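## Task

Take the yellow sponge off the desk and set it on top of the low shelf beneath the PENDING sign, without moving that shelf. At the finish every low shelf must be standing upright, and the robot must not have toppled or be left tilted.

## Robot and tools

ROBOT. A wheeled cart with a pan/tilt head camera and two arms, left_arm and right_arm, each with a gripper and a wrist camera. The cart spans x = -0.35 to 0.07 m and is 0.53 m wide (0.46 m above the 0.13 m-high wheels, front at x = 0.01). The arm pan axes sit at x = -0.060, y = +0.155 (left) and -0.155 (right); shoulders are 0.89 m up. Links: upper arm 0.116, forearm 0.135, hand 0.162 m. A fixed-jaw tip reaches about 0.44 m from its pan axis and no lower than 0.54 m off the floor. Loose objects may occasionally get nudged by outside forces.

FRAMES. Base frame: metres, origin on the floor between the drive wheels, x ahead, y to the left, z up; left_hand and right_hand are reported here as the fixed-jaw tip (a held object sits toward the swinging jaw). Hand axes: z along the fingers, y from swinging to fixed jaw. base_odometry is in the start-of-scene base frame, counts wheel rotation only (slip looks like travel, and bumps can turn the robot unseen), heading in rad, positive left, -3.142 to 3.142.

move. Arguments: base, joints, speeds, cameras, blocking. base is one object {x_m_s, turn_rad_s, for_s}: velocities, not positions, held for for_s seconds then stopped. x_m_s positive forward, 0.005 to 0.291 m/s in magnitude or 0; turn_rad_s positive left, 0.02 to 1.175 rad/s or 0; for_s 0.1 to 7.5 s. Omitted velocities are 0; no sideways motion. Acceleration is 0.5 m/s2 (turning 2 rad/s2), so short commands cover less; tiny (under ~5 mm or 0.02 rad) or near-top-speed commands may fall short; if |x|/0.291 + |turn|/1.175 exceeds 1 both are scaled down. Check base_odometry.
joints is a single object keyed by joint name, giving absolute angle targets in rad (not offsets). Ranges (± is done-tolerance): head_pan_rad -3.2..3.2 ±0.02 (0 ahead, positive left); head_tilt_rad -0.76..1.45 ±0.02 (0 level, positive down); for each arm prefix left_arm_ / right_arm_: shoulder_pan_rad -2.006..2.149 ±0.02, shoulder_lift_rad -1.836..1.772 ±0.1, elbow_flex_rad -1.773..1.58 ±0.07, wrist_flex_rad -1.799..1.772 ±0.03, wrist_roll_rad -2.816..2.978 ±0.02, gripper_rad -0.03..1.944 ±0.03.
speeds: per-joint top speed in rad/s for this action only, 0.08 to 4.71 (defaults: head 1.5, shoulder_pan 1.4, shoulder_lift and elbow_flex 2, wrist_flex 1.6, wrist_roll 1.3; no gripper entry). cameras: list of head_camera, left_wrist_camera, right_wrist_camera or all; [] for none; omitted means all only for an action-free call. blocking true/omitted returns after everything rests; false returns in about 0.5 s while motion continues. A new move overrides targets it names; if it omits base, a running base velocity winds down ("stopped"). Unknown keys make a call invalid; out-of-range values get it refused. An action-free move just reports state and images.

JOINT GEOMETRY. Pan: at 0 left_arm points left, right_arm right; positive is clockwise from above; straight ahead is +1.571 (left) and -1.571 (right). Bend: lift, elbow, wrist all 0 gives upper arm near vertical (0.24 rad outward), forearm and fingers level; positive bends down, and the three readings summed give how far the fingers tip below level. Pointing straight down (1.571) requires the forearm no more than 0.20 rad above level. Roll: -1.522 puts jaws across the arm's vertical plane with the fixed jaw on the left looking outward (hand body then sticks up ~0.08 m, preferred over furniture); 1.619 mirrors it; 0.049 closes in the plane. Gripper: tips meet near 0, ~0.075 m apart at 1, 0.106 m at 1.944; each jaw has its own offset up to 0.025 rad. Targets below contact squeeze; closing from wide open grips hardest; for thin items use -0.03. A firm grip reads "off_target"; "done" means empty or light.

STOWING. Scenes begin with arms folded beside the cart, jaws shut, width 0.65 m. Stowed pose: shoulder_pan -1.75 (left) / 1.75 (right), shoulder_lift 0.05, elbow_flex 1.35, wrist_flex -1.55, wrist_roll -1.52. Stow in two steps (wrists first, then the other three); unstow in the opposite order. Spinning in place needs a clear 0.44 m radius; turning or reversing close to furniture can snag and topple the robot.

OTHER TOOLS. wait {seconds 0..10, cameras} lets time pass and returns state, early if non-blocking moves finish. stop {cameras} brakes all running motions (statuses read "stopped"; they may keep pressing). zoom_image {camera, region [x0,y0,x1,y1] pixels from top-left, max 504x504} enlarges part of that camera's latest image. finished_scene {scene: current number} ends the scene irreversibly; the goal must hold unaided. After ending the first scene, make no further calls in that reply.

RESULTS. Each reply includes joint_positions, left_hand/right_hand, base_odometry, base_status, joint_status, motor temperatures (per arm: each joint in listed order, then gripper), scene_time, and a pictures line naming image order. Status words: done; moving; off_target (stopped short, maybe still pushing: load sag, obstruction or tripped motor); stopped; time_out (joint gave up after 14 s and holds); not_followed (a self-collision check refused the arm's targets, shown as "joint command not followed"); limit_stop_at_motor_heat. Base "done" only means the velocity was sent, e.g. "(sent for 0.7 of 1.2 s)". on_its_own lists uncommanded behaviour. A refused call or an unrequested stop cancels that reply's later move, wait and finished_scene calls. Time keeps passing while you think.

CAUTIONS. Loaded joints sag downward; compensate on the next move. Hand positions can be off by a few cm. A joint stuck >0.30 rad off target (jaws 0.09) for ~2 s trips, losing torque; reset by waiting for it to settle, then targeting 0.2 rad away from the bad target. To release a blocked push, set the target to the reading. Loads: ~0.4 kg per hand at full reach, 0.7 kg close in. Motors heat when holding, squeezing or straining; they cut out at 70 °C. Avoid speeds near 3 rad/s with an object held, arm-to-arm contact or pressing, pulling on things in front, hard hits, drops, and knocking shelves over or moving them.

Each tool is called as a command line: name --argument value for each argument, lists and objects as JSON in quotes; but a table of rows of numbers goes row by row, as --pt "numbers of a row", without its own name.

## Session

move --joints '{"head_pan_rad": 0, "head_tilt_rad": 0.35}' --cameras '["head_camera"]'

move --joints '{"head_pan_rad": 0.95}' --cameras '["head_camera"]'

move --joints '{"head_pan_rad": 1.9}' --cameras '["head_camera"]'

move --joints '{"head_pan_rad": 2.85}' --cameras '["head_camera"]'

move --joints '{"head_pan_rad": -1.9}' --cameras '["head_camera"]'

move --joints '{"head_pan_rad": -0.95}' --cameras '["head_camera"]'

Scene clock: 1.03 s.
Motor temperatures (°C): left_arm=[30 31 29 30 30 28] | right_arm=[29 27 26 27 29 28]
move: done
base_odometry: x=+0.000 y=+0.000 heading=+0.000
base_status: not commanded
joint_positions: head_pan_rad=+0.000 head_tilt_rad=+0.342 left_arm_shoulder_pan_rad=+0.002 left_arm_shoulder_lift_rad=-1.688 left_arm_elbow_flex_rad=+1.459 left_arm_wrist_flex_rad=+0.984 left_arm_wrist_roll_rad=-0.001 left_arm_gripper_rad=+0.000 right_arm_shoulder_pan_rad=+0.004 right_arm_shoulder_lift_rad=-1.732 right_arm_elbow_flex_rad=+1.485 right_arm_wrist_flex_rad=+1.015 right_arm_wrist_roll_rad=+0.000 right_arm_gripper_rad=+0.000
joint_status: all done
left_hand: x=-0.0597 y=+0.3120 z=+0.8286 quat_wxyz=(+0.397, -0.918, +0.023, +0.009) (m; base frame)
right_hand: x=-0.0607 y=-0.3093 z=+0.8243 quat_wxyz=(+0.009, +0.024, +0.920, -0.391) (m; base frame)
pictures: head_camera
Images, in order (width x height): head_camera 644x476.

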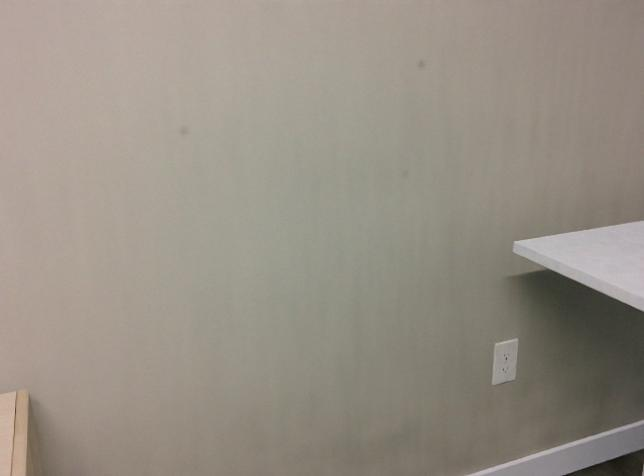

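Scene clock: 2.47 s.
move: done
base_odometry: x=+0.000 y=+0.000 heading=+0.000
base_status: not commanded
joint_positions: head_pan_rad=+0.939 head_tilt_rad=+0.342 left_arm_shoulder_pan_rad=+0.002 left_arm_shoulder_lift_rad=-1.688 left_arm_elbow_flex_rad=+1.459 left_arm_wrist_flex_rad=+0.984 left_arm_wrist_roll_rad=-0.001 left_arm_gripper_rad=+0.000 right_arm_shoulder_pan_rad=+0.004 right_arm_shoulder_lift_rad=-1.732 right_arm_elbow_flex_rad=+1.485 right_arm_wrist_flex_rad=+1.015 right_arm_wrist_roll_rad=+0.000 right_arm_gripper_rad=+0.000
joint_status: all done
left_hand: x=-0.0597 y=+0.3120 z=+0.8286 quat_wxyz=(+0.397, -0.918, +0.023, +0.009) (m; base frame)
right_hand: x=-0.0607 y=-0.3093 z=+0.8243 quat_wxyz=(+0.009, +0.024, +0.920, -0.391) (m; base frame)
pictures: head_camera
Images, in order (width x height): head_camera 644x476.

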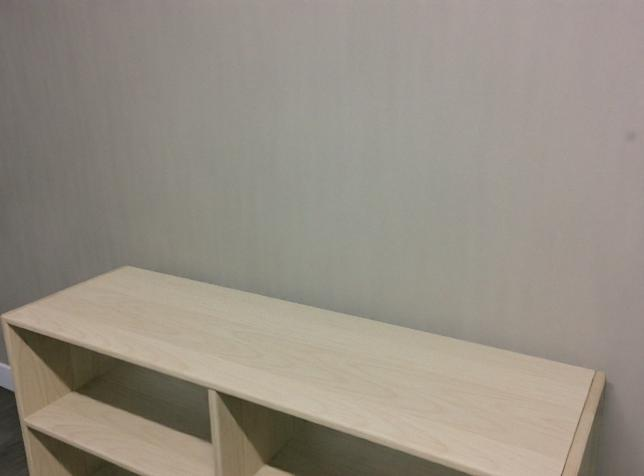

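Scene clock: 3.90 s.
move: done
base_odometry: x=+0.000 y=+0.000 heading=+0.000
base_status: not commanded
joint_positions: head_pan_rad=+1.890 head_tilt_rad=+0.342 left_arm_shoulder_pan_rad=+0.002 left_arm_shoulder_lift_rad=-1.688 left_arm_elbow_flex_rad=+1.459 left_arm_wrist_flex_rad=+0.984 left_arm_wrist_roll_rad=-0.001 left_arm_gripper_rad=+0.000 right_arm_shoulder_pan_rad=+0.004 right_arm_shoulder_lift_rad=-1.732 right_arm_elbow_flex_rad=+1.485 right_arm_wrist_flex_rad=+1.015 right_arm_wrist_roll_rad=+0.000 right_arm_gripper_rad=+0.000
joint_status: all done
left_hand: x=-0.0597 y=+0.3120 z=+0.8286 quat_wxyz=(+0.397, -0.918, +0.023, +0.009) (m; base frame)
right_hand: x=-0.0607 y=-0.3093 z=+0.8243 quat_wxyz=(+0.009, +0.024, +0.920, -0.391) (m; base frame)
pictures: head_camera
Images, in order (width x height): head_camera 644x476.

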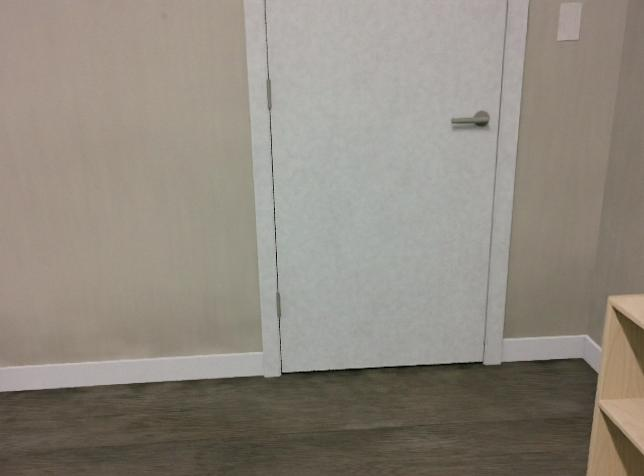

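Scene clock: 5.33 s.
move: done
base_odometry: x=+0.000 y=+0.000 heading=+0.000
base_status: not commanded
joint_positions: head_pan_rad=+2.839 head_tilt_rad=+0.342 left_arm_shoulder_pan_rad=+0.002 left_arm_shoulder_lift_rad=-1.688 left_arm_elbow_flex_rad=+1.459 left_arm_wrist_flex_rad=+0.984 left_arm_wrist_roll_rad=-0.001 left_arm_gripper_rad=+0.000 right_arm_shoulder_pan_rad=+0.004 right_arm_shoulder_lift_rad=-1.732 right_arm_elbow_flex_rad=+1.485 right_arm_wrist_flex_rad=+1.015 right_arm_wrist_roll_rad=+0.000 right_arm_gripper_rad=+0.000
joint_status: all done
left_hand: x=-0.0597 y=+0.3120 z=+0.8286 quat_wxyz=(+0.397, -0.918, +0.023, +0.009) (m; base frame)
right_hand: x=-0.0607 y=-0.3093 z=+0.8243 quat_wxyz=(+0.009, +0.024, +0.920, -0.391) (m; base frame)
pictures: head_camera
Images, in order (width x height): head_camera 644x476.

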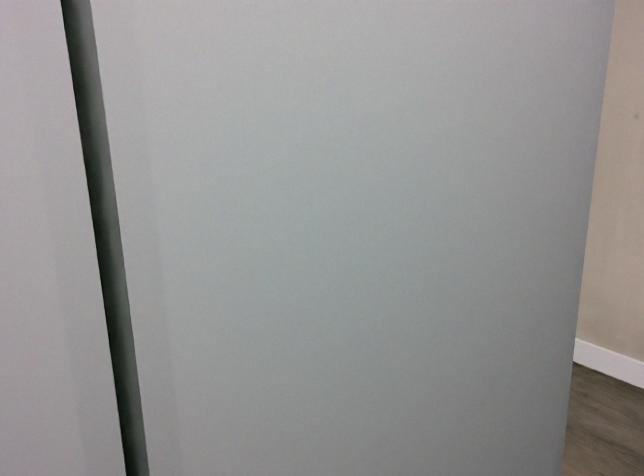

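Scene clock: 9.30 s.
move: done
base_odometry: x=+0.000 y=+0.000 heading=+0.000
base_status: not commanded
joint_positions: head_pan_rad=-1.891 head_tilt_rad=+0.342 left_arm_shoulder_pan_rad=+0.002 left_arm_shoulder_lift_rad=-1.688 left_arm_elbow_flex_rad=+1.459 left_arm_wrist_flex_rad=+0.984 left_arm_wrist_roll_rad=-0.001 left_arm_gripper_rad=+0.000 right_arm_shoulder_pan_rad=+0.004 right_arm_shoulder_lift_rad=-1.732 right_arm_elbow_flex_rad=+1.485 right_arm_wrist_flex_rad=+1.015 right_arm_wrist_roll_rad=+0.000 right_arm_gripper_rad=+0.000
joint_status: all done
left_hand: x=-0.0597 y=+0.3120 z=+0.8286 quat_wxyz=(+0.397, -0.918, +0.023, +0.009) (m; base frame)
right_hand: x=-0.0607 y=-0.3093 z=+0.8243 quat_wxyz=(+0.009, +0.024, +0.920, -0.391) (m; base frame)
pictures: head_camera
Images, in order (width x height): head_camera 644x476.

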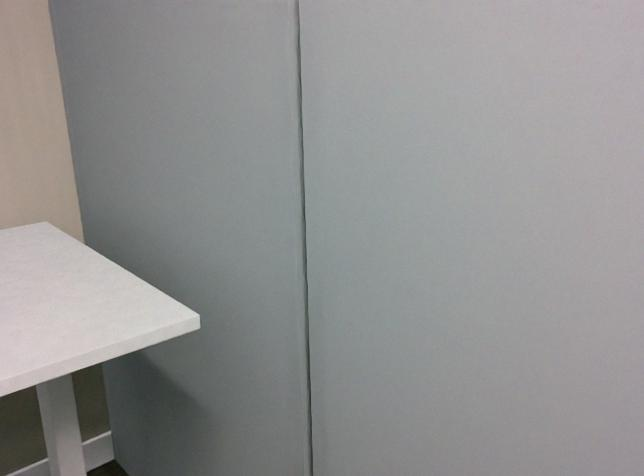

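Scene clock: 10.73 s.
move: done
base_odometry: x=+0.000 y=+0.000 heading=+0.000
base_status: not commanded
joint_positions: head_pan_rad=-0.960 head_tilt_rad=+0.342 left_arm_shoulder_pan_rad=+0.002 left_arm_shoulder_lift_rad=-1.688 left_arm_elbow_flex_rad=+1.459 left_arm_wrist_flex_rad=+0.984 left_arm_wrist_roll_rad=-0.001 left_arm_gripper_rad=+0.000 right_arm_shoulder_pan_rad=+0.004 right_arm_shoulder_lift_rad=-1.732 right_arm_elbow_flex_rad=+1.485 right_arm_wrist_flex_rad=+1.015 right_arm_wrist_roll_rad=+0.000 right_arm_gripper_rad=+0.000
joint_status: all done
left_hand: x=-0.0597 y=+0.3120 z=+0.8286 quat_wxyz=(+0.397, -0.918, +0.023, +0.009) (m; base frame)
right_hand: x=-0.0607 y=-0.3093 z=+0.8243 quat_wxyz=(+0.009, +0.024, +0.920, -0.391) (m; base frame)
pictures: head_camera
Images, in order (width x height): head_camera 644x476.

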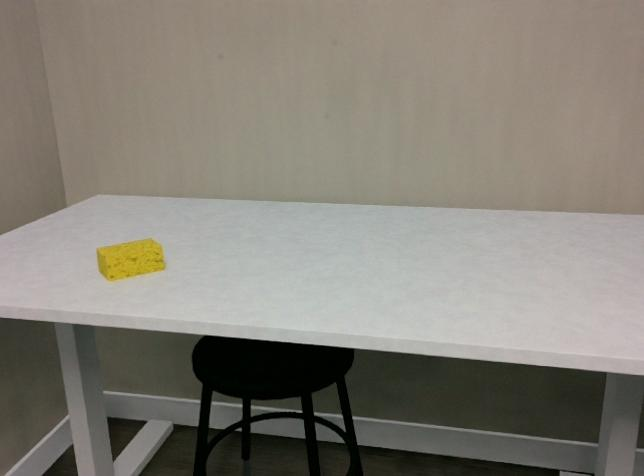

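move --joints '{"head_pan_rad": 0.9, "head_tilt_rad": -0.2}' --cameras '["head_camera"]'

move --base '{"turn_rad_s": -0.6, "for_s": 0.89}'

move --base '{"x_m_s": 0.25, "for_s": 2.1}'

move --base '{"turn_rad_s": -0.6, "for_s": 1.06}' --joints '{"head_pan_rad": 0, "head_tilt_rad": 0.7}' --cameras '["head_camera"]'

Scene clock: 62.33 s.
move: done
base_odometry: x=+0.000 y=+0.000 heading=+0.000
base_status: not commanded
joint_positions: head_pan_rad=+0.890 head_tilt_rad=-0.190 left_arm_shoulder_pan_rad=+0.002 left_arm_shoulder_lift_rad=-1.688 left_arm_elbow_flex_rad=+1.459 left_arm_wrist_flex_rad=+0.984 left_arm_wrist_roll_rad=-0.001 left_arm_gripper_rad=+0.000 right_arm_shoulder_pan_rad=+0.004 right_arm_shoulder_lift_rad=-1.732 right_arm_elbow_flex_rad=+1.485 right_arm_wrist_flex_rad=+1.015 right_arm_wrist_roll_rad=+0.000 right_arm_gripper_rad=+0.000
joint_status: all done
left_hand: x=-0.0597 y=+0.3120 z=+0.8286 quat_wxyz=(+0.397, -0.918, +0.023, +0.009) (m; base frame)
right_hand: x=-0.0607 y=-0.3093 z=+0.8243 quat_wxyz=(+0.009, +0.024, +0.920, -0.391) (m; base frame)
pictures: head_camera
Images, in order (width x height): head_camera 644x476.

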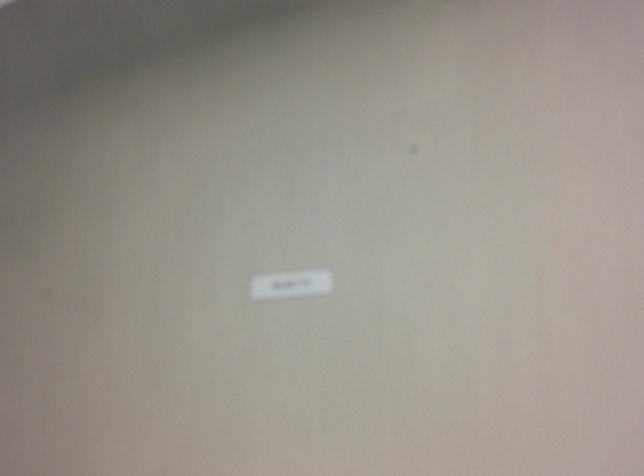

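Scene clock: 63.93 s.
move: done
base_odometry: x=+0.000 y=+0.000 heading=-0.539
base_status: done (sent for 0.9 of 0.9 s)
joint_positions: head_pan_rad=+0.890 head_tilt_rad=-0.190 left_arm_shoulder_pan_rad=+0.003 left_arm_shoulder_lift_rad=-1.688 left_arm_elbow_flex_rad=+1.459 left_arm_wrist_flex_rad=+0.984 left_arm_wrist_roll_rad=-0.001 left_arm_gripper_rad=+0.000 right_arm_shoulder_pan_rad=+0.004 right_arm_shoulder_lift_rad=-1.732 right_arm_elbow_flex_rad=+1.485 right_arm_wrist_flex_rad=+1.015 right_arm_wrist_roll_rad=+0.000 right_arm_gripper_rad=+0.000
joint_status: not commanded
left_hand: x=-0.0595 y=+0.3120 z=+0.8286 quat_wxyz=(+0.397, -0.918, +0.024, +0.009) (m; base frame)
right_hand: x=-0.0607 y=-0.3093 z=+0.8243 quat_wxyz=(+0.009, +0.024, +0.920, -0.391) (m; base frame)
pictures: none

Scene clock: 67.20 s.
move: done
base_odometry: x=+0.450 y=-0.271 heading=-0.541
base_status: done (sent for 2.1 of 2.1 s)
joint_positions: head_pan_rad=+0.890 head_tilt_rad=-0.190 left_arm_shoulder_pan_rad=-0.004 left_arm_shoulder_lift_rad=-1.688 left_arm_elbow_flex_rad=+1.459 left_arm_wrist_flex_rad=+0.984 left_arm_wrist_roll_rad=-0.001 left_arm_gripper_rad=+0.000 right_arm_shoulder_pan_rad=+0.000 right_arm_shoulder_lift_rad=-1.732 right_arm_elbow_flex_rad=+1.485 right_arm_wrist_flex_rad=+1.015 right_arm_wrist_roll_rad=+0.000 right_arm_gripper_rad=+0.000
joint_status: not commanded
left_hand: x=-0.0607 y=+0.3120 z=+0.8286 quat_wxyz=(+0.397, -0.918, +0.021, +0.011) (m; base frame)
right_hand: x=-0.0599 y=-0.3093 z=+0.8243 quat_wxyz=(+0.010, +0.022, +0.920, -0.391) (m; base frame)
pictures: none

Scene clock: 68.93 s.
move: done
base_odometry: x=+0.449 y=-0.270 heading=-1.179
base_status: done (sent for 1.07 of 1.07 s)
joint_positions: head_pan_rad=+0.009 head_tilt_rad=+0.693 left_arm_shoulder_pan_rad=+0.003 left_arm_shoulder_lift_rad=-1.688 left_arm_elbow_flex_rad=+1.459 left_arm_wrist_flex_rad=+0.984 left_arm_wrist_roll_rad=-0.001 left_arm_gripper_rad=+0.000 right_arm_shoulder_pan_rad=+0.003 right_arm_shoulder_lift_rad=-1.732 right_arm_elbow_flex_rad=+1.485 right_arm_wrist_flex_rad=+1.015 right_arm_wrist_roll_rad=+0.000 right_arm_gripper_rad=+0.000
joint_status: all done
left_hand: x=-0.0595 y=+0.3120 z=+0.8286 quat_wxyz=(+0.397, -0.918, +0.024, +0.009) (m; base frame)
right_hand: x=-0.0604 y=-0.3093 z=+0.8243 quat_wxyz=(+0.009, +0.024, +0.920, -0.391) (m; base frame)
pictures: head_camera
Images, in order (width x height): head_camera 644x476.

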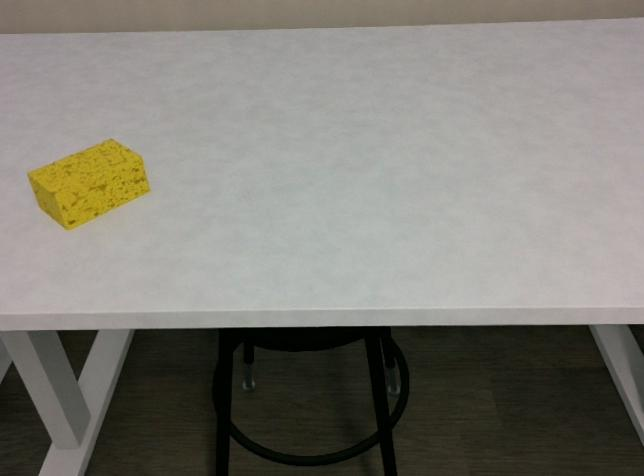

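move --base '{"x_m_s": 0.2, "for_s": 1.3}' --joints '{"left_arm_shoulder_lift_rad": 0.178, "left_arm_elbow_flex_rad": -0.65, "left_arm_wrist_flex_rad": 1.65, "left_arm_wrist_roll_rad": 0.54, "left_arm_gripper_rad": 1.6}'

move --joints '{"left_arm_shoulder_pan_rad": 1.31, "head_tilt_rad": 0.85, "head_pan_rad": 0.4}' --cameras '["head_camera", "left_wrist_camera"]'

Scene clock: 100.30 s.
move: done
base_odometry: x=+0.548 y=-0.512 heading=-1.182
base_status: done (sent for 1.3 of 1.3 s)
joint_positions: head_pan_rad=+0.009 head_tilt_rad=+0.693 left_arm_shoulder_pan_rad=-0.004 left_arm_shoulder_lift_rad=+0.183 left_arm_elbow_flex_rad=-0.618 left_arm_wrist_flex_rad=+1.646 left_arm_wrist_roll_rad=+0.536 left_arm_gripper_rad=+1.592 right_arm_shoulder_pan_rad=+0.001 right_arm_shoulder_lift_rad=-1.732 right_arm_elbow_flex_rad=+1.485 right_arm_wrist_flex_rad=+1.015 right_arm_wrist_roll_rad=+0.000 right_arm_gripper_rad=+0.000
joint_status: all done
left_hand: x=-0.0570 y=+0.4036 z=+0.9084 quat_wxyz=(+0.173, -0.954, -0.240, -0.043) (m; base frame)
right_hand: x=-0.0602 y=-0.3093 z=+0.8243 quat_wxyz=(+0.009, +0.023, +0.920, -0.391) (m; base frame)
pictures: none

Scene clock: 102.00 s.
move: done
base_odometry: x=+0.548 y=-0.512 heading=-1.182
base_status: not commanded
joint_positions: head_pan_rad=+0.390 head_tilt_rad=+0.844 left_arm_shoulder_pan_rad=+1.304 left_arm_shoulder_lift_rad=+0.183 left_arm_elbow_flex_rad=-0.618 left_arm_wrist_flex_rad=+1.646 left_arm_wrist_roll_rad=+0.536 left_arm_gripper_rad=+1.592 right_arm_shoulder_pan_rad=+0.001 right_arm_shoulder_lift_rad=-1.732 right_arm_elbow_flex_rad=+1.485 right_arm_wrist_flex_rad=+1.015 right_arm_wrist_roll_rad=+0.000 right_arm_gripper_rad=+0.000
joint_status: all done
left_hand: x=+0.1808 y=+0.2166 z=+0.9084 quat_wxyz=(+0.112, -0.903, +0.391, -0.139) (m; base frame)
right_hand: x=-0.0602 y=-0.3093 z=+0.8243 quat_wxyz=(+0.009, +0.023, +0.920, -0.391) (m; base frame)
pictures: head_camera, left_wrist_camera
Images, in order (width x height): head_camera 644x476, left_wrist_camera 644x476.

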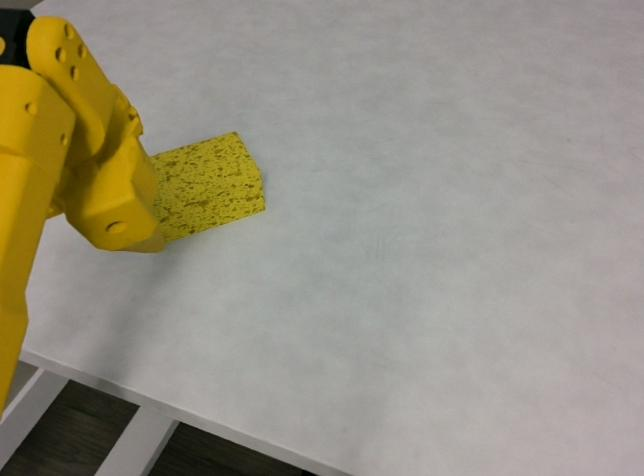

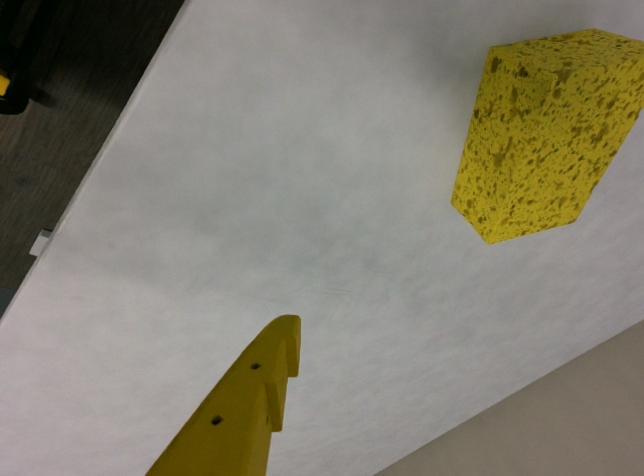

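move --joints '{"left_arm_shoulder_lift_rad": 0.26, "left_arm_elbow_flex_rad": -0.28, "left_arm_wrist_flex_rad": 1.1}' --cameras '["head_camera", "left_wrist_camera"]'

Scene clock: 115.70 s.
move: done
base_odometry: x=+0.548 y=-0.512 heading=-1.182
base_status: not commanded
joint_positions: head_pan_rad=+0.390 head_tilt_rad=+0.844 left_arm_shoulder_pan_rad=+1.304 left_arm_shoulder_lift_rad=+0.267 left_arm_elbow_flex_rad=-0.277 left_arm_wrist_flex_rad=+1.109 left_arm_wrist_roll_rad=+0.536 left_arm_gripper_rad=+1.592 right_arm_shoulder_pan_rad=+0.001 right_arm_shoulder_lift_rad=-1.732 right_arm_elbow_flex_rad=+1.485 right_arm_wrist_flex_rad=+1.015 right_arm_wrist_roll_rad=+0.000 right_arm_gripper_rad=+0.000
joint_status: all done
left_hand: x=+0.2196 y=+0.2272 z=+0.8555 quat_wxyz=(+0.146, -0.892, +0.386, -0.182) (m; base frame)
right_hand: x=-0.0602 y=-0.3093 z=+0.8243 quat_wxyz=(+0.009, +0.023, +0.920, -0.391) (m; base frame)
pictures: head_camera, left_wrist_camera
Images, in order (width x height): head_camera 644x476, left_wrist_camera 644x476.

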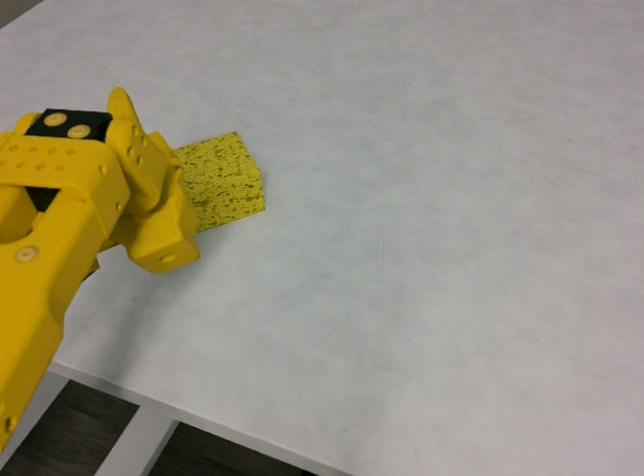

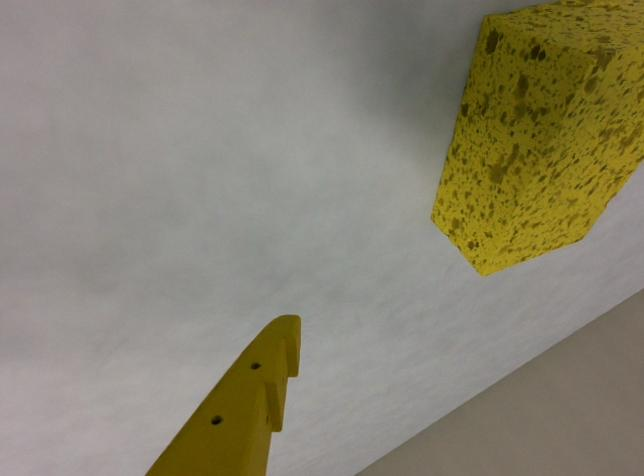

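move --base '{"x_m_s": 0.1, "for_s": 0.6}' --joints '{"left_arm_shoulder_pan_rad": 1.27, "left_arm_shoulder_lift_rad": 0.45, "left_arm_elbow_flex_rad": -0.4, "left_arm_wrist_flex_rad": 1.1}' --cameras '["head_camera", "left_wrist_camera"]'

Scene clock: 133.73 s.
move: done
base_odometry: x=+0.571 y=-0.568 heading=-1.182
base_status: done (sent for 0.6 of 0.6 s)
joint_positions: head_pan_rad=+0.390 head_tilt_rad=+0.844 left_arm_shoulder_pan_rad=+1.270 left_arm_shoulder_lift_rad=+0.459 left_arm_elbow_flex_rad=-0.368 left_arm_wrist_flex_rad=+1.108 left_arm_wrist_roll_rad=+0.536 left_arm_gripper_rad=+1.592 right_arm_shoulder_pan_rad=+0.003 right_arm_shoulder_lift_rad=-1.732 right_arm_elbow_flex_rad=+1.485 right_arm_wrist_flex_rad=+1.015 right_arm_wrist_roll_rad=+0.000 right_arm_gripper_rad=+0.000
joint_status: all done
left_hand: x=+0.2202 y=+0.2376 z=+0.8233 quat_wxyz=(+0.118, -0.908, +0.375, -0.142) (m; base frame)
right_hand: x=-0.0604 y=-0.3093 z=+0.8243 quat_wxyz=(+0.009, +0.024, +0.920, -0.391) (m; base frame)
pictures: head_camera, left_wrist_camera
Images, in order (width x height): head_camera 644x476, left_wrist_camera 644x476.

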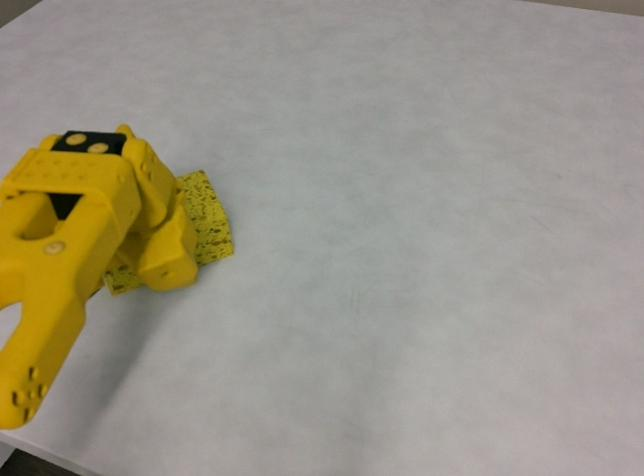

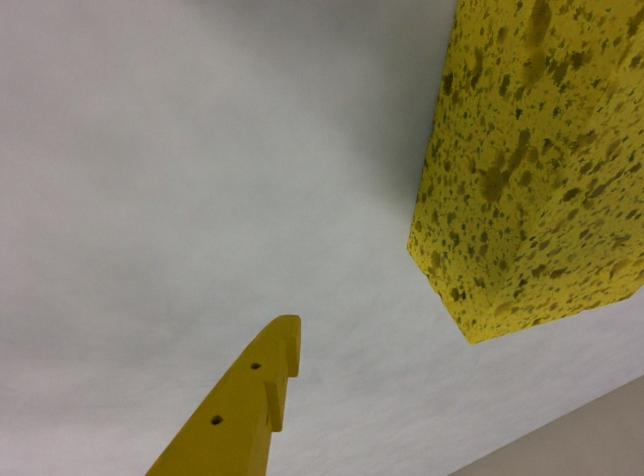

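move --base '{"x_m_s": 0.06, "for_s": 0.42}' --joints '{"left_arm_shoulder_pan_rad": 1.18, "left_arm_wrist_roll_rad": 0.42, "left_arm_shoulder_lift_rad": 0.73, "left_arm_elbow_flex_rad": -0.66, "left_arm_wrist_flex_rad": 1.12, "left_arm_gripper_rad": 1.7}' --speeds '{"left_arm_shoulder_lift_rad": 0.3, "left_arm_elbow_flex_rad": 0.3}' --cameras '["head_camera", "left_wrist_camera"]'

Scene clock: 149.60 s.
move: done
base_odometry: x=+0.581 y=-0.591 heading=-1.181
base_status: done (sent for 0.43 of 0.43 s)
joint_positions: head_pan_rad=+0.390 head_tilt_rad=+0.844 left_arm_shoulder_pan_rad=+1.184 left_arm_shoulder_lift_rad=+0.741 left_arm_elbow_flex_rad=-0.625 left_arm_wrist_flex_rad=+1.116 left_arm_wrist_roll_rad=+0.424 left_arm_gripper_rad=+1.692 right_arm_shoulder_pan_rad=+0.003 right_arm_shoulder_lift_rad=-1.732 right_arm_elbow_flex_rad=+1.485 right_arm_wrist_flex_rad=+1.015 right_arm_wrist_roll_rad=+0.000 right_arm_gripper_rad=+0.000
joint_status: all done
left_hand: x=+0.2267 y=+0.2681 z=+0.7938 quat_wxyz=(+0.120, -0.906, +0.388, -0.119) (m; base frame)
right_hand: x=-0.0604 y=-0.3093 z=+0.8243 quat_wxyz=(+0.009, +0.024, +0.920, -0.391) (m; base frame)
pictures: head_camera, left_wrist_camera
Images, in order (width x height): head_camera 644x476, left_wrist_camera 644x476.

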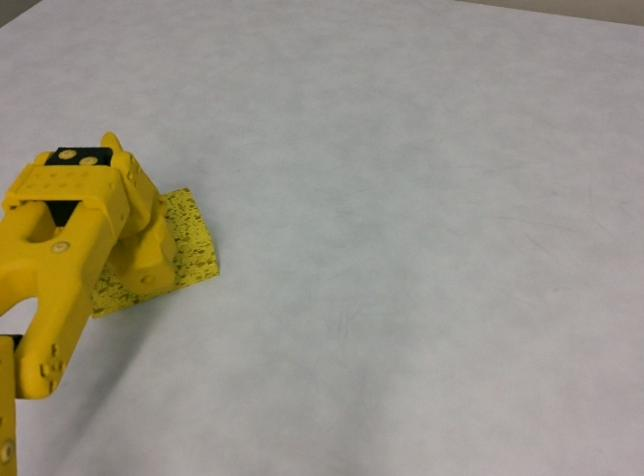

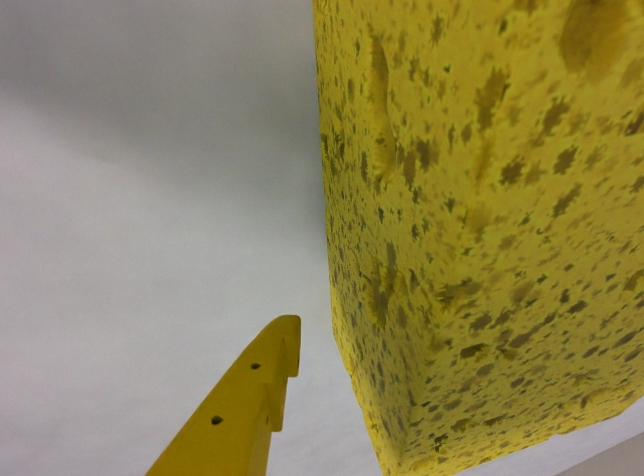

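move --joints '{"left_arm_shoulder_pan_rad": 1.10, "left_arm_wrist_roll_rad": 0.38, "left_arm_shoulder_lift_rad": 0.795, "left_arm_elbow_flex_rad": -0.67, "left_arm_wrist_flex_rad": 1.12}' --speeds '{"left_arm_shoulder_lift_rad": 0.2, "left_arm_elbow_flex_rad": 0.3, "left_arm_shoulder_pan_rad": 0.4}' --cameras '["left_wrist_camera"]'

move --joints '{"left_arm_gripper_rad": 0.65}' --cameras '["left_wrist_camera", "head_camera"]'

Scene clock: 164.77 s.
move: done
base_odometry: x=+0.581 y=-0.591 heading=-1.181
base_status: not commanded
joint_positions: head_pan_rad=+0.390 head_tilt_rad=+0.844 left_arm_shoulder_pan_rad=+1.103 left_arm_shoulder_lift_rad=+0.809 left_arm_elbow_flex_rad=-0.638 left_arm_wrist_flex_rad=+1.116 left_arm_wrist_roll_rad=+0.384 left_arm_gripper_rad=+1.692 right_arm_shoulder_pan_rad=+0.004 right_arm_shoulder_lift_rad=-1.732 right_arm_elbow_flex_rad=+1.485 right_arm_wrist_flex_rad=+1.015 right_arm_wrist_roll_rad=+0.000 right_arm_gripper_rad=+0.000
joint_status: all done
left_hand: x=+0.2117 y=+0.2889 z=+0.7774 quat_wxyz=(+0.106, -0.918, +0.371, -0.093) (m; base frame)
right_hand: x=-0.0607 y=-0.3093 z=+0.8243 quat_wxyz=(+0.009, +0.024, +0.920, -0.391) (m; base frame)
pictures: left_wrist_camera
Images, in order (width x height): left_wrist_camera 644x476.

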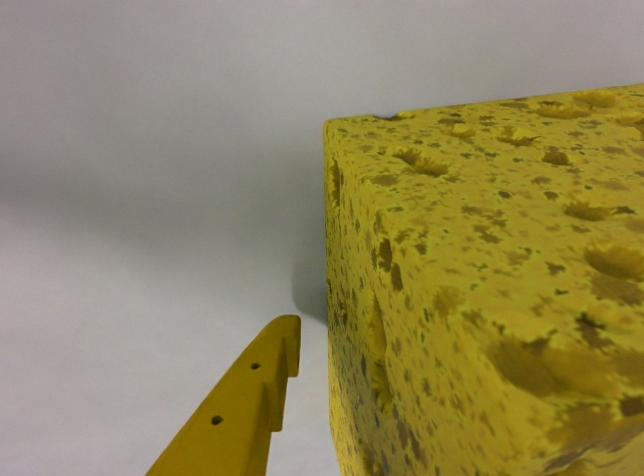

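Scene clock: 165.93 s.
move: off_target
base_odometry: x=+0.581 y=-0.591 heading=-1.181
base_status: not commanded
joint_positions: head_pan_rad=+0.390 head_tilt_rad=+0.844 left_arm_shoulder_pan_rad=+1.098 left_arm_shoulder_lift_rad=+0.786 left_arm_elbow_flex_rad=-0.674 left_arm_wrist_flex_rad=+1.105 left_arm_wrist_roll_rad=+0.377 left_arm_gripper_rad=+0.704 right_arm_shoulder_pan_rad=+0.003 right_arm_shoulder_lift_rad=-1.732 right_arm_elbow_flex_rad=+1.485 right_arm_wrist_flex_rad=+1.015 right_arm_wrist_roll_rad=+0.000 right_arm_gripper_rad=+0.000
joint_status: left_arm_gripper_rad off_target (ended at +0.704, target +0.650)
left_hand: x=+0.2203 y=+0.2949 z=+0.7908 quat_wxyz=(+0.133, -0.912, +0.370, -0.115) (m; base frame)
right_hand: x=-0.0604 y=-0.3093 z=+0.8243 quat_wxyz=(+0.009, +0.024, +0.920, -0.391) (m; base frame)
pictures: head_camera, left_wrist_camera
Images, in order (width x height): head_camera 644x476, left_wrist_camera 644x476.

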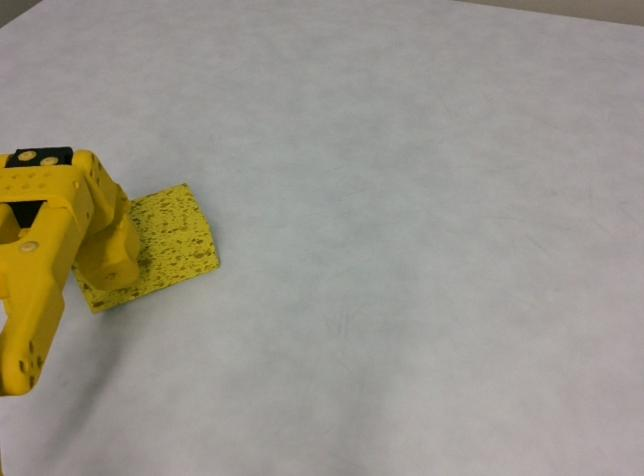

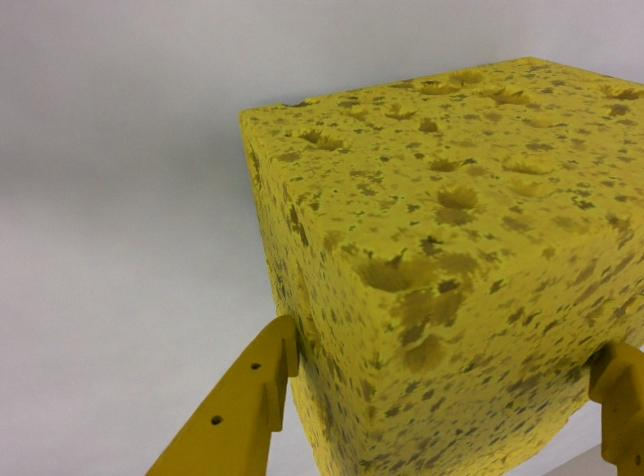

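move --joints '{"left_arm_gripper_rad": 1.7}' --cameras '["left_wrist_camera"]'

move --joints '{"left_arm_wrist_roll_rad": 0.8, "left_arm_shoulder_lift_rad": 0.77}' --cameras '["left_wrist_camera", "head_camera"]'

Scene clock: 195.53 s.
move: done
base_odometry: x=+0.581 y=-0.591 heading=-1.181
base_status: not commanded
joint_positions: head_pan_rad=+0.390 head_tilt_rad=+0.844 left_arm_shoulder_pan_rad=+1.102 left_arm_shoulder_lift_rad=+0.809 left_arm_elbow_flex_rad=-0.667 left_arm_wrist_flex_rad=+1.122 left_arm_wrist_roll_rad=+0.384 left_arm_gripper_rad=+1.692 right_arm_shoulder_pan_rad=+0.003 right_arm_shoulder_lift_rad=-1.732 right_arm_elbow_flex_rad=+1.485 right_arm_wrist_flex_rad=+1.015 right_arm_wrist_roll_rad=+0.000 right_arm_gripper_rad=+0.000
joint_status: all done
left_hand: x=+0.2151 y=+0.2911 z=+0.7822 quat_wxyz=(+0.115, -0.917, +0.369, -0.101) (m; base frame)
right_hand: x=-0.0604 y=-0.3093 z=+0.8243 quat_wxyz=(+0.009, +0.024, +0.920, -0.391) (m; base frame)
pictures: left_wrist_camera
Images, in order (width x height): left_wrist_camera 644x476.

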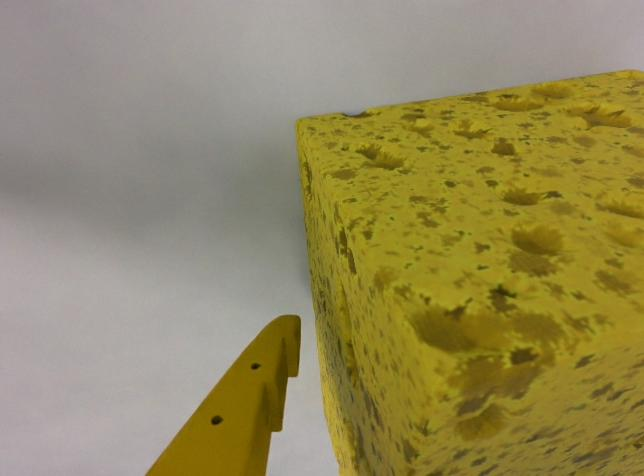

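Scene clock: 196.63 s.
move: done
base_odometry: x=+0.581 y=-0.591 heading=-1.181
base_status: not commanded
joint_positions: head_pan_rad=+0.390 head_tilt_rad=+0.844 left_arm_shoulder_pan_rad=+1.102 left_arm_shoulder_lift_rad=+0.809 left_arm_elbow_flex_rad=-0.667 left_arm_wrist_flex_rad=+1.122 left_arm_wrist_roll_rad=+0.795 left_arm_gripper_rad=+1.692 right_arm_shoulder_pan_rad=+0.003 right_arm_shoulder_lift_rad=-1.732 right_arm_elbow_flex_rad=+1.485 right_arm_wrist_flex_rad=+1.015 right_arm_wrist_roll_rad=+0.000 right_arm_gripper_rad=+0.000
joint_status: all done
left_hand: x=+0.2178 y=+0.2894 z=+0.7827 quat_wxyz=(+0.092, -0.973, +0.174, -0.122) (m; base frame)
right_hand: x=-0.0604 y=-0.3093 z=+0.8243 quat_wxyz=(+0.009, +0.024, +0.920, -0.391) (m; base frame)
pictures: head_camera, left_wrist_camera
Images, in order (width x height): head_camera 644x476, left_wrist_camera 644x476.

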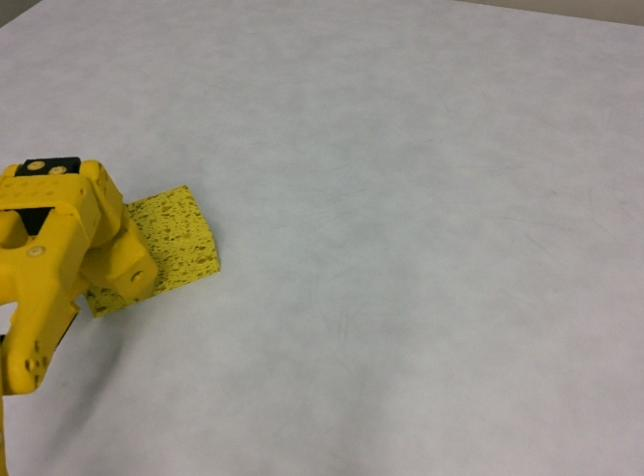

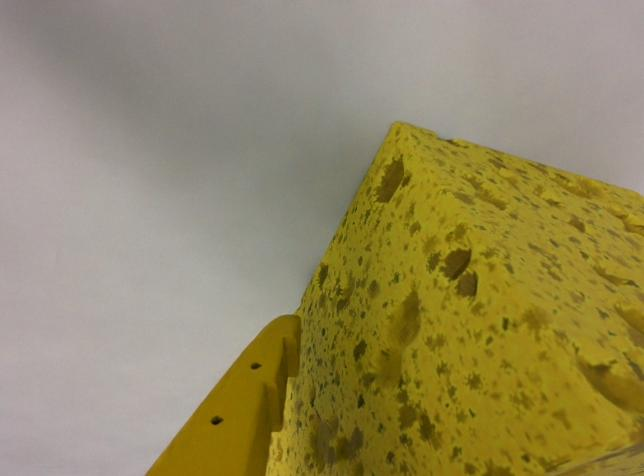

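move --joints '{"left_arm_shoulder_lift_rad": 0.1, "left_arm_elbow_flex_rad": -0.45, "left_arm_wrist_flex_rad": 1.1}'

move --joints '{"left_arm_wrist_roll_rad": -1.522, "left_arm_shoulder_pan_rad": 1.03, "left_arm_gripper_rad": 1.9}' --cameras '["head_camera", "left_wrist_camera"]'

Scene clock: 262.83 s.
move: done
base_odometry: x=+0.581 y=-0.591 heading=-1.181
base_status: not commanded
joint_positions: head_pan_rad=+0.390 head_tilt_rad=+0.844 left_arm_shoulder_pan_rad=+1.102 left_arm_shoulder_lift_rad=+0.151 left_arm_elbow_flex_rad=-0.447 left_arm_wrist_flex_rad=+1.108 left_arm_wrist_roll_rad=+0.795 left_arm_gripper_rad=+1.692 right_arm_shoulder_pan_rad=+0.003 right_arm_shoulder_lift_rad=-1.732 right_arm_elbow_flex_rad=+1.485 right_arm_wrist_flex_rad=+1.015 right_arm_wrist_roll_rad=+0.000 right_arm_gripper_rad=+0.000
joint_status: all done
left_hand: x=+0.2181 y=+0.2896 z=+0.9252 quat_wxyz=(+0.223, -0.914, +0.164, -0.296) (m; base frame)
right_hand: x=-0.0604 y=-0.3093 z=+0.8243 quat_wxyz=(+0.009, +0.024, +0.920, -0.391) (m; base frame)
pictures: none

Scene clock: 265.40 s.
move: done
base_odometry: x=+0.581 y=-0.591 heading=-1.181
base_status: not commanded
joint_positions: head_pan_rad=+0.390 head_tilt_rad=+0.844 left_arm_shoulder_pan_rad=+1.034 left_arm_shoulder_lift_rad=+0.151 left_arm_elbow_flex_rad=-0.447 left_arm_wrist_flex_rad=+1.108 left_arm_wrist_roll_rad=-1.518 left_arm_gripper_rad=+1.891 right_arm_shoulder_pan_rad=+0.003 right_arm_shoulder_lift_rad=-1.732 right_arm_elbow_flex_rad=+1.485 right_arm_wrist_flex_rad=+1.015 right_arm_wrist_roll_rad=+0.000 right_arm_gripper_rad=+0.000
joint_status: all done
left_hand: x=+0.2049 y=+0.3216 z=+0.9289 quat_wxyz=(+0.358, -0.248, +0.895, +0.098) (m; base frame)
right_hand: x=-0.0604 y=-0.3093 z=+0.8243 quat_wxyz=(+0.009, +0.024, +0.920, -0.391) (m; base frame)
pictures: head_camera, left_wrist_camera
Images, in order (width x height): head_camera 644x476, left_wrist_camera 644x476.

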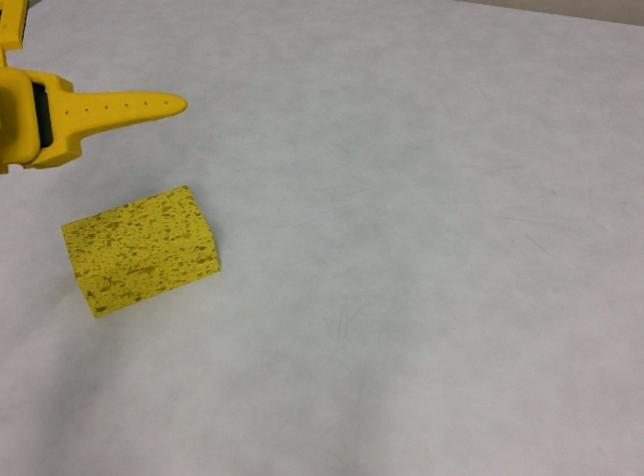

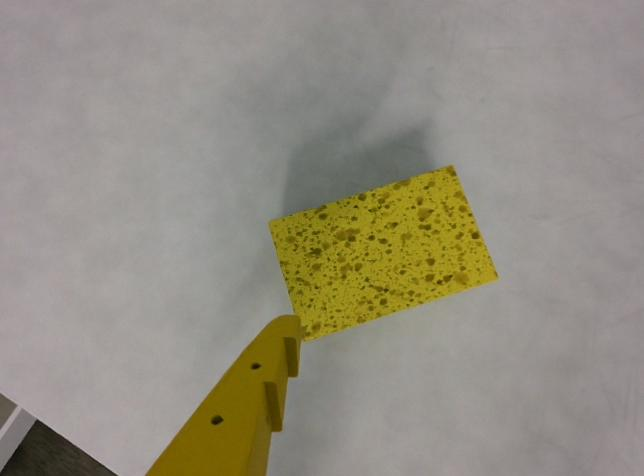

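move --base '{"x_m_s": 0.03, "for_s": 0.5}' --joints '{"left_arm_gripper_rad": 0.0, "left_arm_shoulder_pan_rad": 0.98, "left_arm_shoulder_lift_rad": 0.45, "left_arm_elbow_flex_rad": -0.7, "left_arm_wrist_flex_rad": 1.0}'

move --joints '{"left_arm_shoulder_lift_rad": 0.97, "left_arm_elbow_flex_rad": -0.88, "left_arm_wrist_flex_rad": 0.88}' --speeds '{"left_arm_shoulder_lift_rad": 1.0}' --cameras '["head_camera", "left_wrist_camera"]'

Scene clock: 302.37 s.
move: done
base_odometry: x=+0.586 y=-0.605 heading=-1.181
base_status: done (sent for 0.5 of 0.5 s)
joint_positions: head_pan_rad=+0.390 head_tilt_rad=+0.844 left_arm_shoulder_pan_rad=+0.985 left_arm_shoulder_lift_rad=+0.462 left_arm_elbow_flex_rad=-0.662 left_arm_wrist_flex_rad=+1.013 left_arm_wrist_roll_rad=-1.518 left_arm_gripper_rad=+0.006 right_arm_shoulder_pan_rad=+0.003 right_arm_shoulder_lift_rad=-1.732 right_arm_elbow_flex_rad=+1.485 right_arm_wrist_flex_rad=+1.015 right_arm_wrist_roll_rad=+0.000 right_arm_gripper_rad=+0.000
joint_status: all done
left_hand: x=+0.2249 y=+0.3533 z=+0.8974 quat_wxyz=(+0.354, -0.270, +0.889, +0.106) (m; base frame)
right_hand: x=-0.0604 y=-0.3093 z=+0.8243 quat_wxyz=(+0.009, +0.024, +0.920, -0.391) (m; base frame)
pictures: none

Scene clock: 303.47 s.
move: done
base_odometry: x=+0.586 y=-0.605 heading=-1.181
base_status: not commanded
joint_positions: head_pan_rad=+0.390 head_tilt_rad=+0.844 left_arm_shoulder_pan_rad=+0.982 left_arm_shoulder_lift_rad=+0.936 left_arm_elbow_flex_rad=-0.883 left_arm_wrist_flex_rad=+0.878 left_arm_wrist_roll_rad=-1.518 left_arm_gripper_rad=+0.005 right_arm_shoulder_pan_rad=+0.003 right_arm_shoulder_lift_rad=-1.732 right_arm_elbow_flex_rad=+1.485 right_arm_wrist_flex_rad=+1.015 right_arm_wrist_roll_rad=+0.000 right_arm_gripper_rad=+0.000
joint_status: all done
left_hand: x=+0.2419 y=+0.3660 z=+0.8072 quat_wxyz=(+0.301, -0.277, +0.908, +0.091) (m; base frame)
right_hand: x=-0.0604 y=-0.3093 z=+0.8243 quat_wxyz=(+0.009, +0.024, +0.920, -0.391) (m; base frame)
pictures: head_camera, left_wrist_camera
Images, in order (width x height): head_camera 644x476, left_wrist_camera 644x476.

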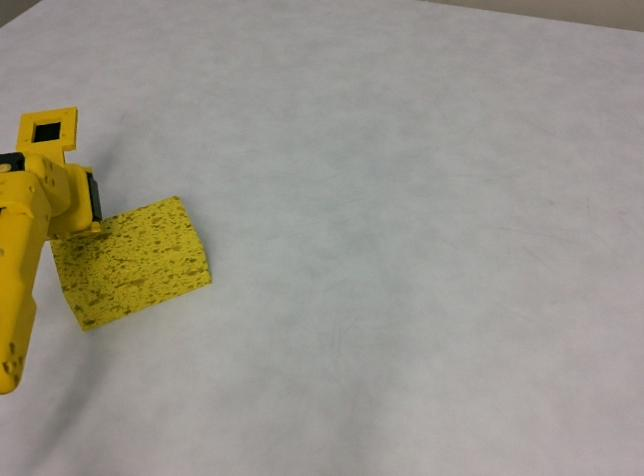

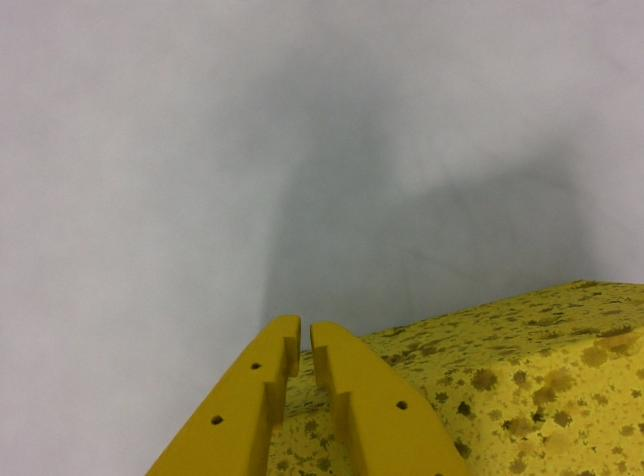

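move --joints '{"left_arm_shoulder_lift_rad": 1.03}'

move --base '{"x_m_s": -0.06, "for_s": 1.4}' --cameras '["head_camera", "left_wrist_camera"]'

Scene clock: 310.17 s.
move: done
base_odometry: x=+0.586 y=-0.605 heading=-1.181
base_status: not commanded
joint_positions: head_pan_rad=+0.390 head_tilt_rad=+0.844 left_arm_shoulder_pan_rad=+0.982 left_arm_shoulder_lift_rad=+0.953 left_arm_elbow_flex_rad=-0.897 left_arm_wrist_flex_rad=+0.875 left_arm_wrist_roll_rad=-1.518 left_arm_gripper_rad=+0.003 right_arm_shoulder_pan_rad=+0.003 right_arm_shoulder_lift_rad=-1.732 right_arm_elbow_flex_rad=+1.485 right_arm_wrist_flex_rad=+1.015 right_arm_wrist_roll_rad=+0.000 right_arm_gripper_rad=+0.000
joint_status: all done
left_hand: x=+0.2425 y=+0.3664 z=+0.8050 quat_wxyz=(+0.301, -0.277, +0.908, +0.091) (m; base frame)
right_hand: x=-0.0604 y=-0.3093 z=+0.8243 quat_wxyz=(+0.009, +0.024, +0.920, -0.391) (m; base frame)
pictures: none

Scene clock: 312.30 s.
move: done
base_odometry: x=+0.554 y=-0.527 heading=-1.182
base_status: done (sent for 1.4 of 1.4 s)
joint_positions: head_pan_rad=+0.390 head_tilt_rad=+0.844 left_arm_shoulder_pan_rad=+0.982 left_arm_shoulder_lift_rad=+1.042 left_arm_elbow_flex_rad=-0.878 left_arm_wrist_flex_rad=+0.879 left_arm_wrist_roll_rad=-1.527 left_arm_gripper_rad=+0.003 right_arm_shoulder_pan_rad=-0.002 right_arm_shoulder_lift_rad=-1.732 right_arm_elbow_flex_rad=+1.485 right_arm_wrist_flex_rad=+1.015 right_arm_wrist_roll_rad=+0.000 right_arm_gripper_rad=+0.000
joint_status: not commanded
left_hand: x=+0.2320 y=+0.3594 z=+0.7710 quat_wxyz=(+0.249, -0.278, +0.925, +0.076) (m; base frame)
right_hand: x=-0.0597 y=-0.3093 z=+0.8243 quat_wxyz=(+0.010, +0.021, +0.920, -0.390) (m; base frame)
pictures: head_camera, left_wrist_camera
Images, in order (width x height): head_camera 644x476, left_wrist_camera 644x476.

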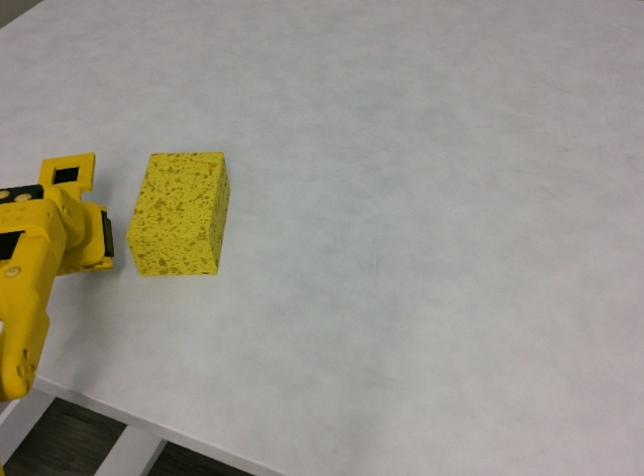

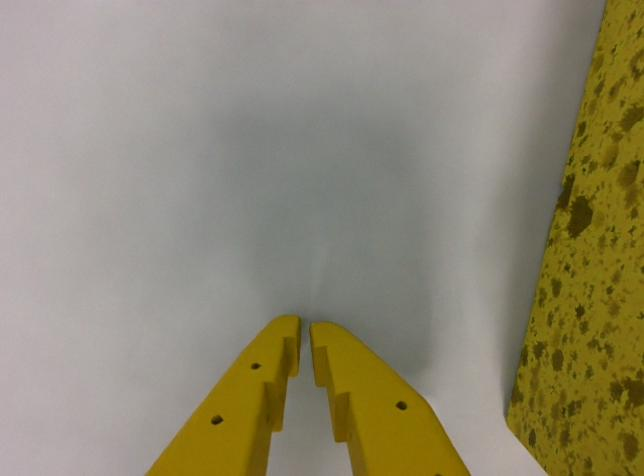

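move --joints '{"left_arm_shoulder_lift_rad": 0.45, "left_arm_elbow_flex_rad": -0.5, "left_arm_wrist_flex_rad": 0.8, "left_arm_gripper_rad": 1.8, "left_arm_shoulder_pan_rad": 1.02}'

move --base '{"x_m_s": 0.06, "for_s": 0.9}' --cameras '["head_camera", "left_wrist_camera"]'

Scene clock: 325.37 s.
move: done
base_odometry: x=+0.554 y=-0.527 heading=-1.182
base_status: not commanded
joint_positions: head_pan_rad=+0.390 head_tilt_rad=+0.844 left_arm_shoulder_pan_rad=+1.013 left_arm_shoulder_lift_rad=+0.513 left_arm_elbow_flex_rad=-0.496 left_arm_wrist_flex_rad=+0.812 left_arm_wrist_roll_rad=-1.527 left_arm_gripper_rad=+1.792 right_arm_shoulder_pan_rad=-0.002 right_arm_shoulder_lift_rad=-1.732 right_arm_elbow_flex_rad=+1.485 right_arm_wrist_flex_rad=+1.015 right_arm_wrist_roll_rad=+0.000 right_arm_gripper_rad=+0.000
joint_status: all done
left_hand: x=+0.2357 y=+0.3487 z=+0.8629 quat_wxyz=(+0.348, -0.255, +0.896, +0.101) (m; base frame)
right_hand: x=-0.0597 y=-0.3093 z=+0.8243 quat_wxyz=(+0.010, +0.021, +0.920, -0.390) (m; base frame)
pictures: none

Scene clock: 327.13 s.
move: done
base_odometry: x=+0.575 y=-0.578 heading=-1.182
base_status: done (sent for 0.9 of 0.9 s)
joint_positions: head_pan_rad=+0.390 head_tilt_rad=+0.844 left_arm_shoulder_pan_rad=+1.022 left_arm_shoulder_lift_rad=+0.513 left_arm_elbow_flex_rad=-0.496 left_arm_wrist_flex_rad=+0.812 left_arm_wrist_roll_rad=-1.527 left_arm_gripper_rad=+1.792 right_arm_shoulder_pan_rad=-0.002 right_arm_shoulder_lift_rad=-1.732 right_arm_elbow_flex_rad=+1.485 right_arm_wrist_flex_rad=+1.015 right_arm_wrist_roll_rad=+0.000 right_arm_gripper_rad=+0.000
joint_status: not commanded
left_hand: x=+0.2374 y=+0.3460 z=+0.8629 quat_wxyz=(+0.349, -0.250, +0.898, +0.099) (m; base frame)
right_hand: x=-0.0597 y=-0.3093 z=+0.8243 quat_wxyz=(+0.010, +0.021, +0.920, -0.390) (m; base frame)
pictures: head_camera, left_wrist_camera
Images, in order (width x height): head_camera 644x476, left_wrist_camera 644x476.

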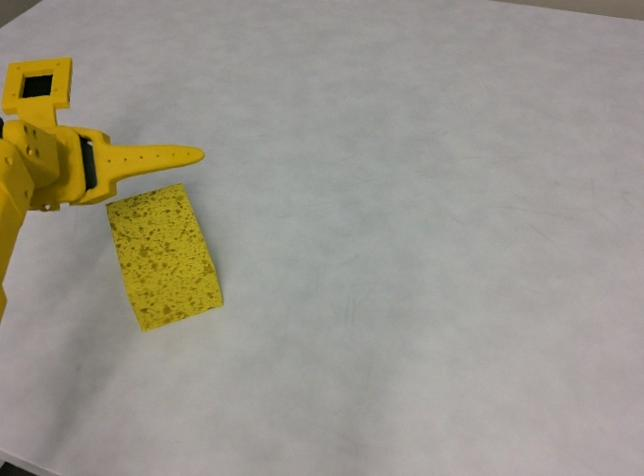

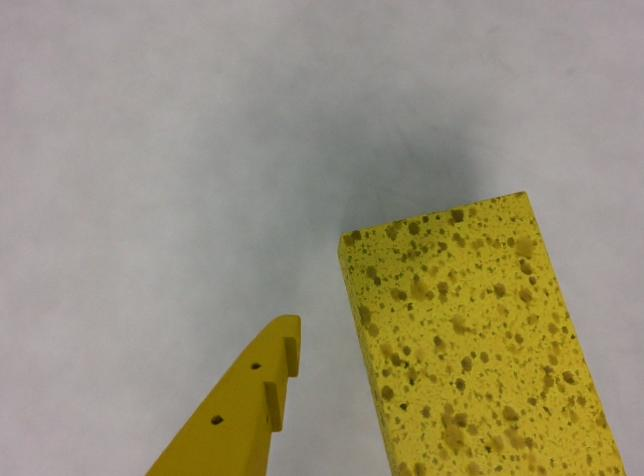

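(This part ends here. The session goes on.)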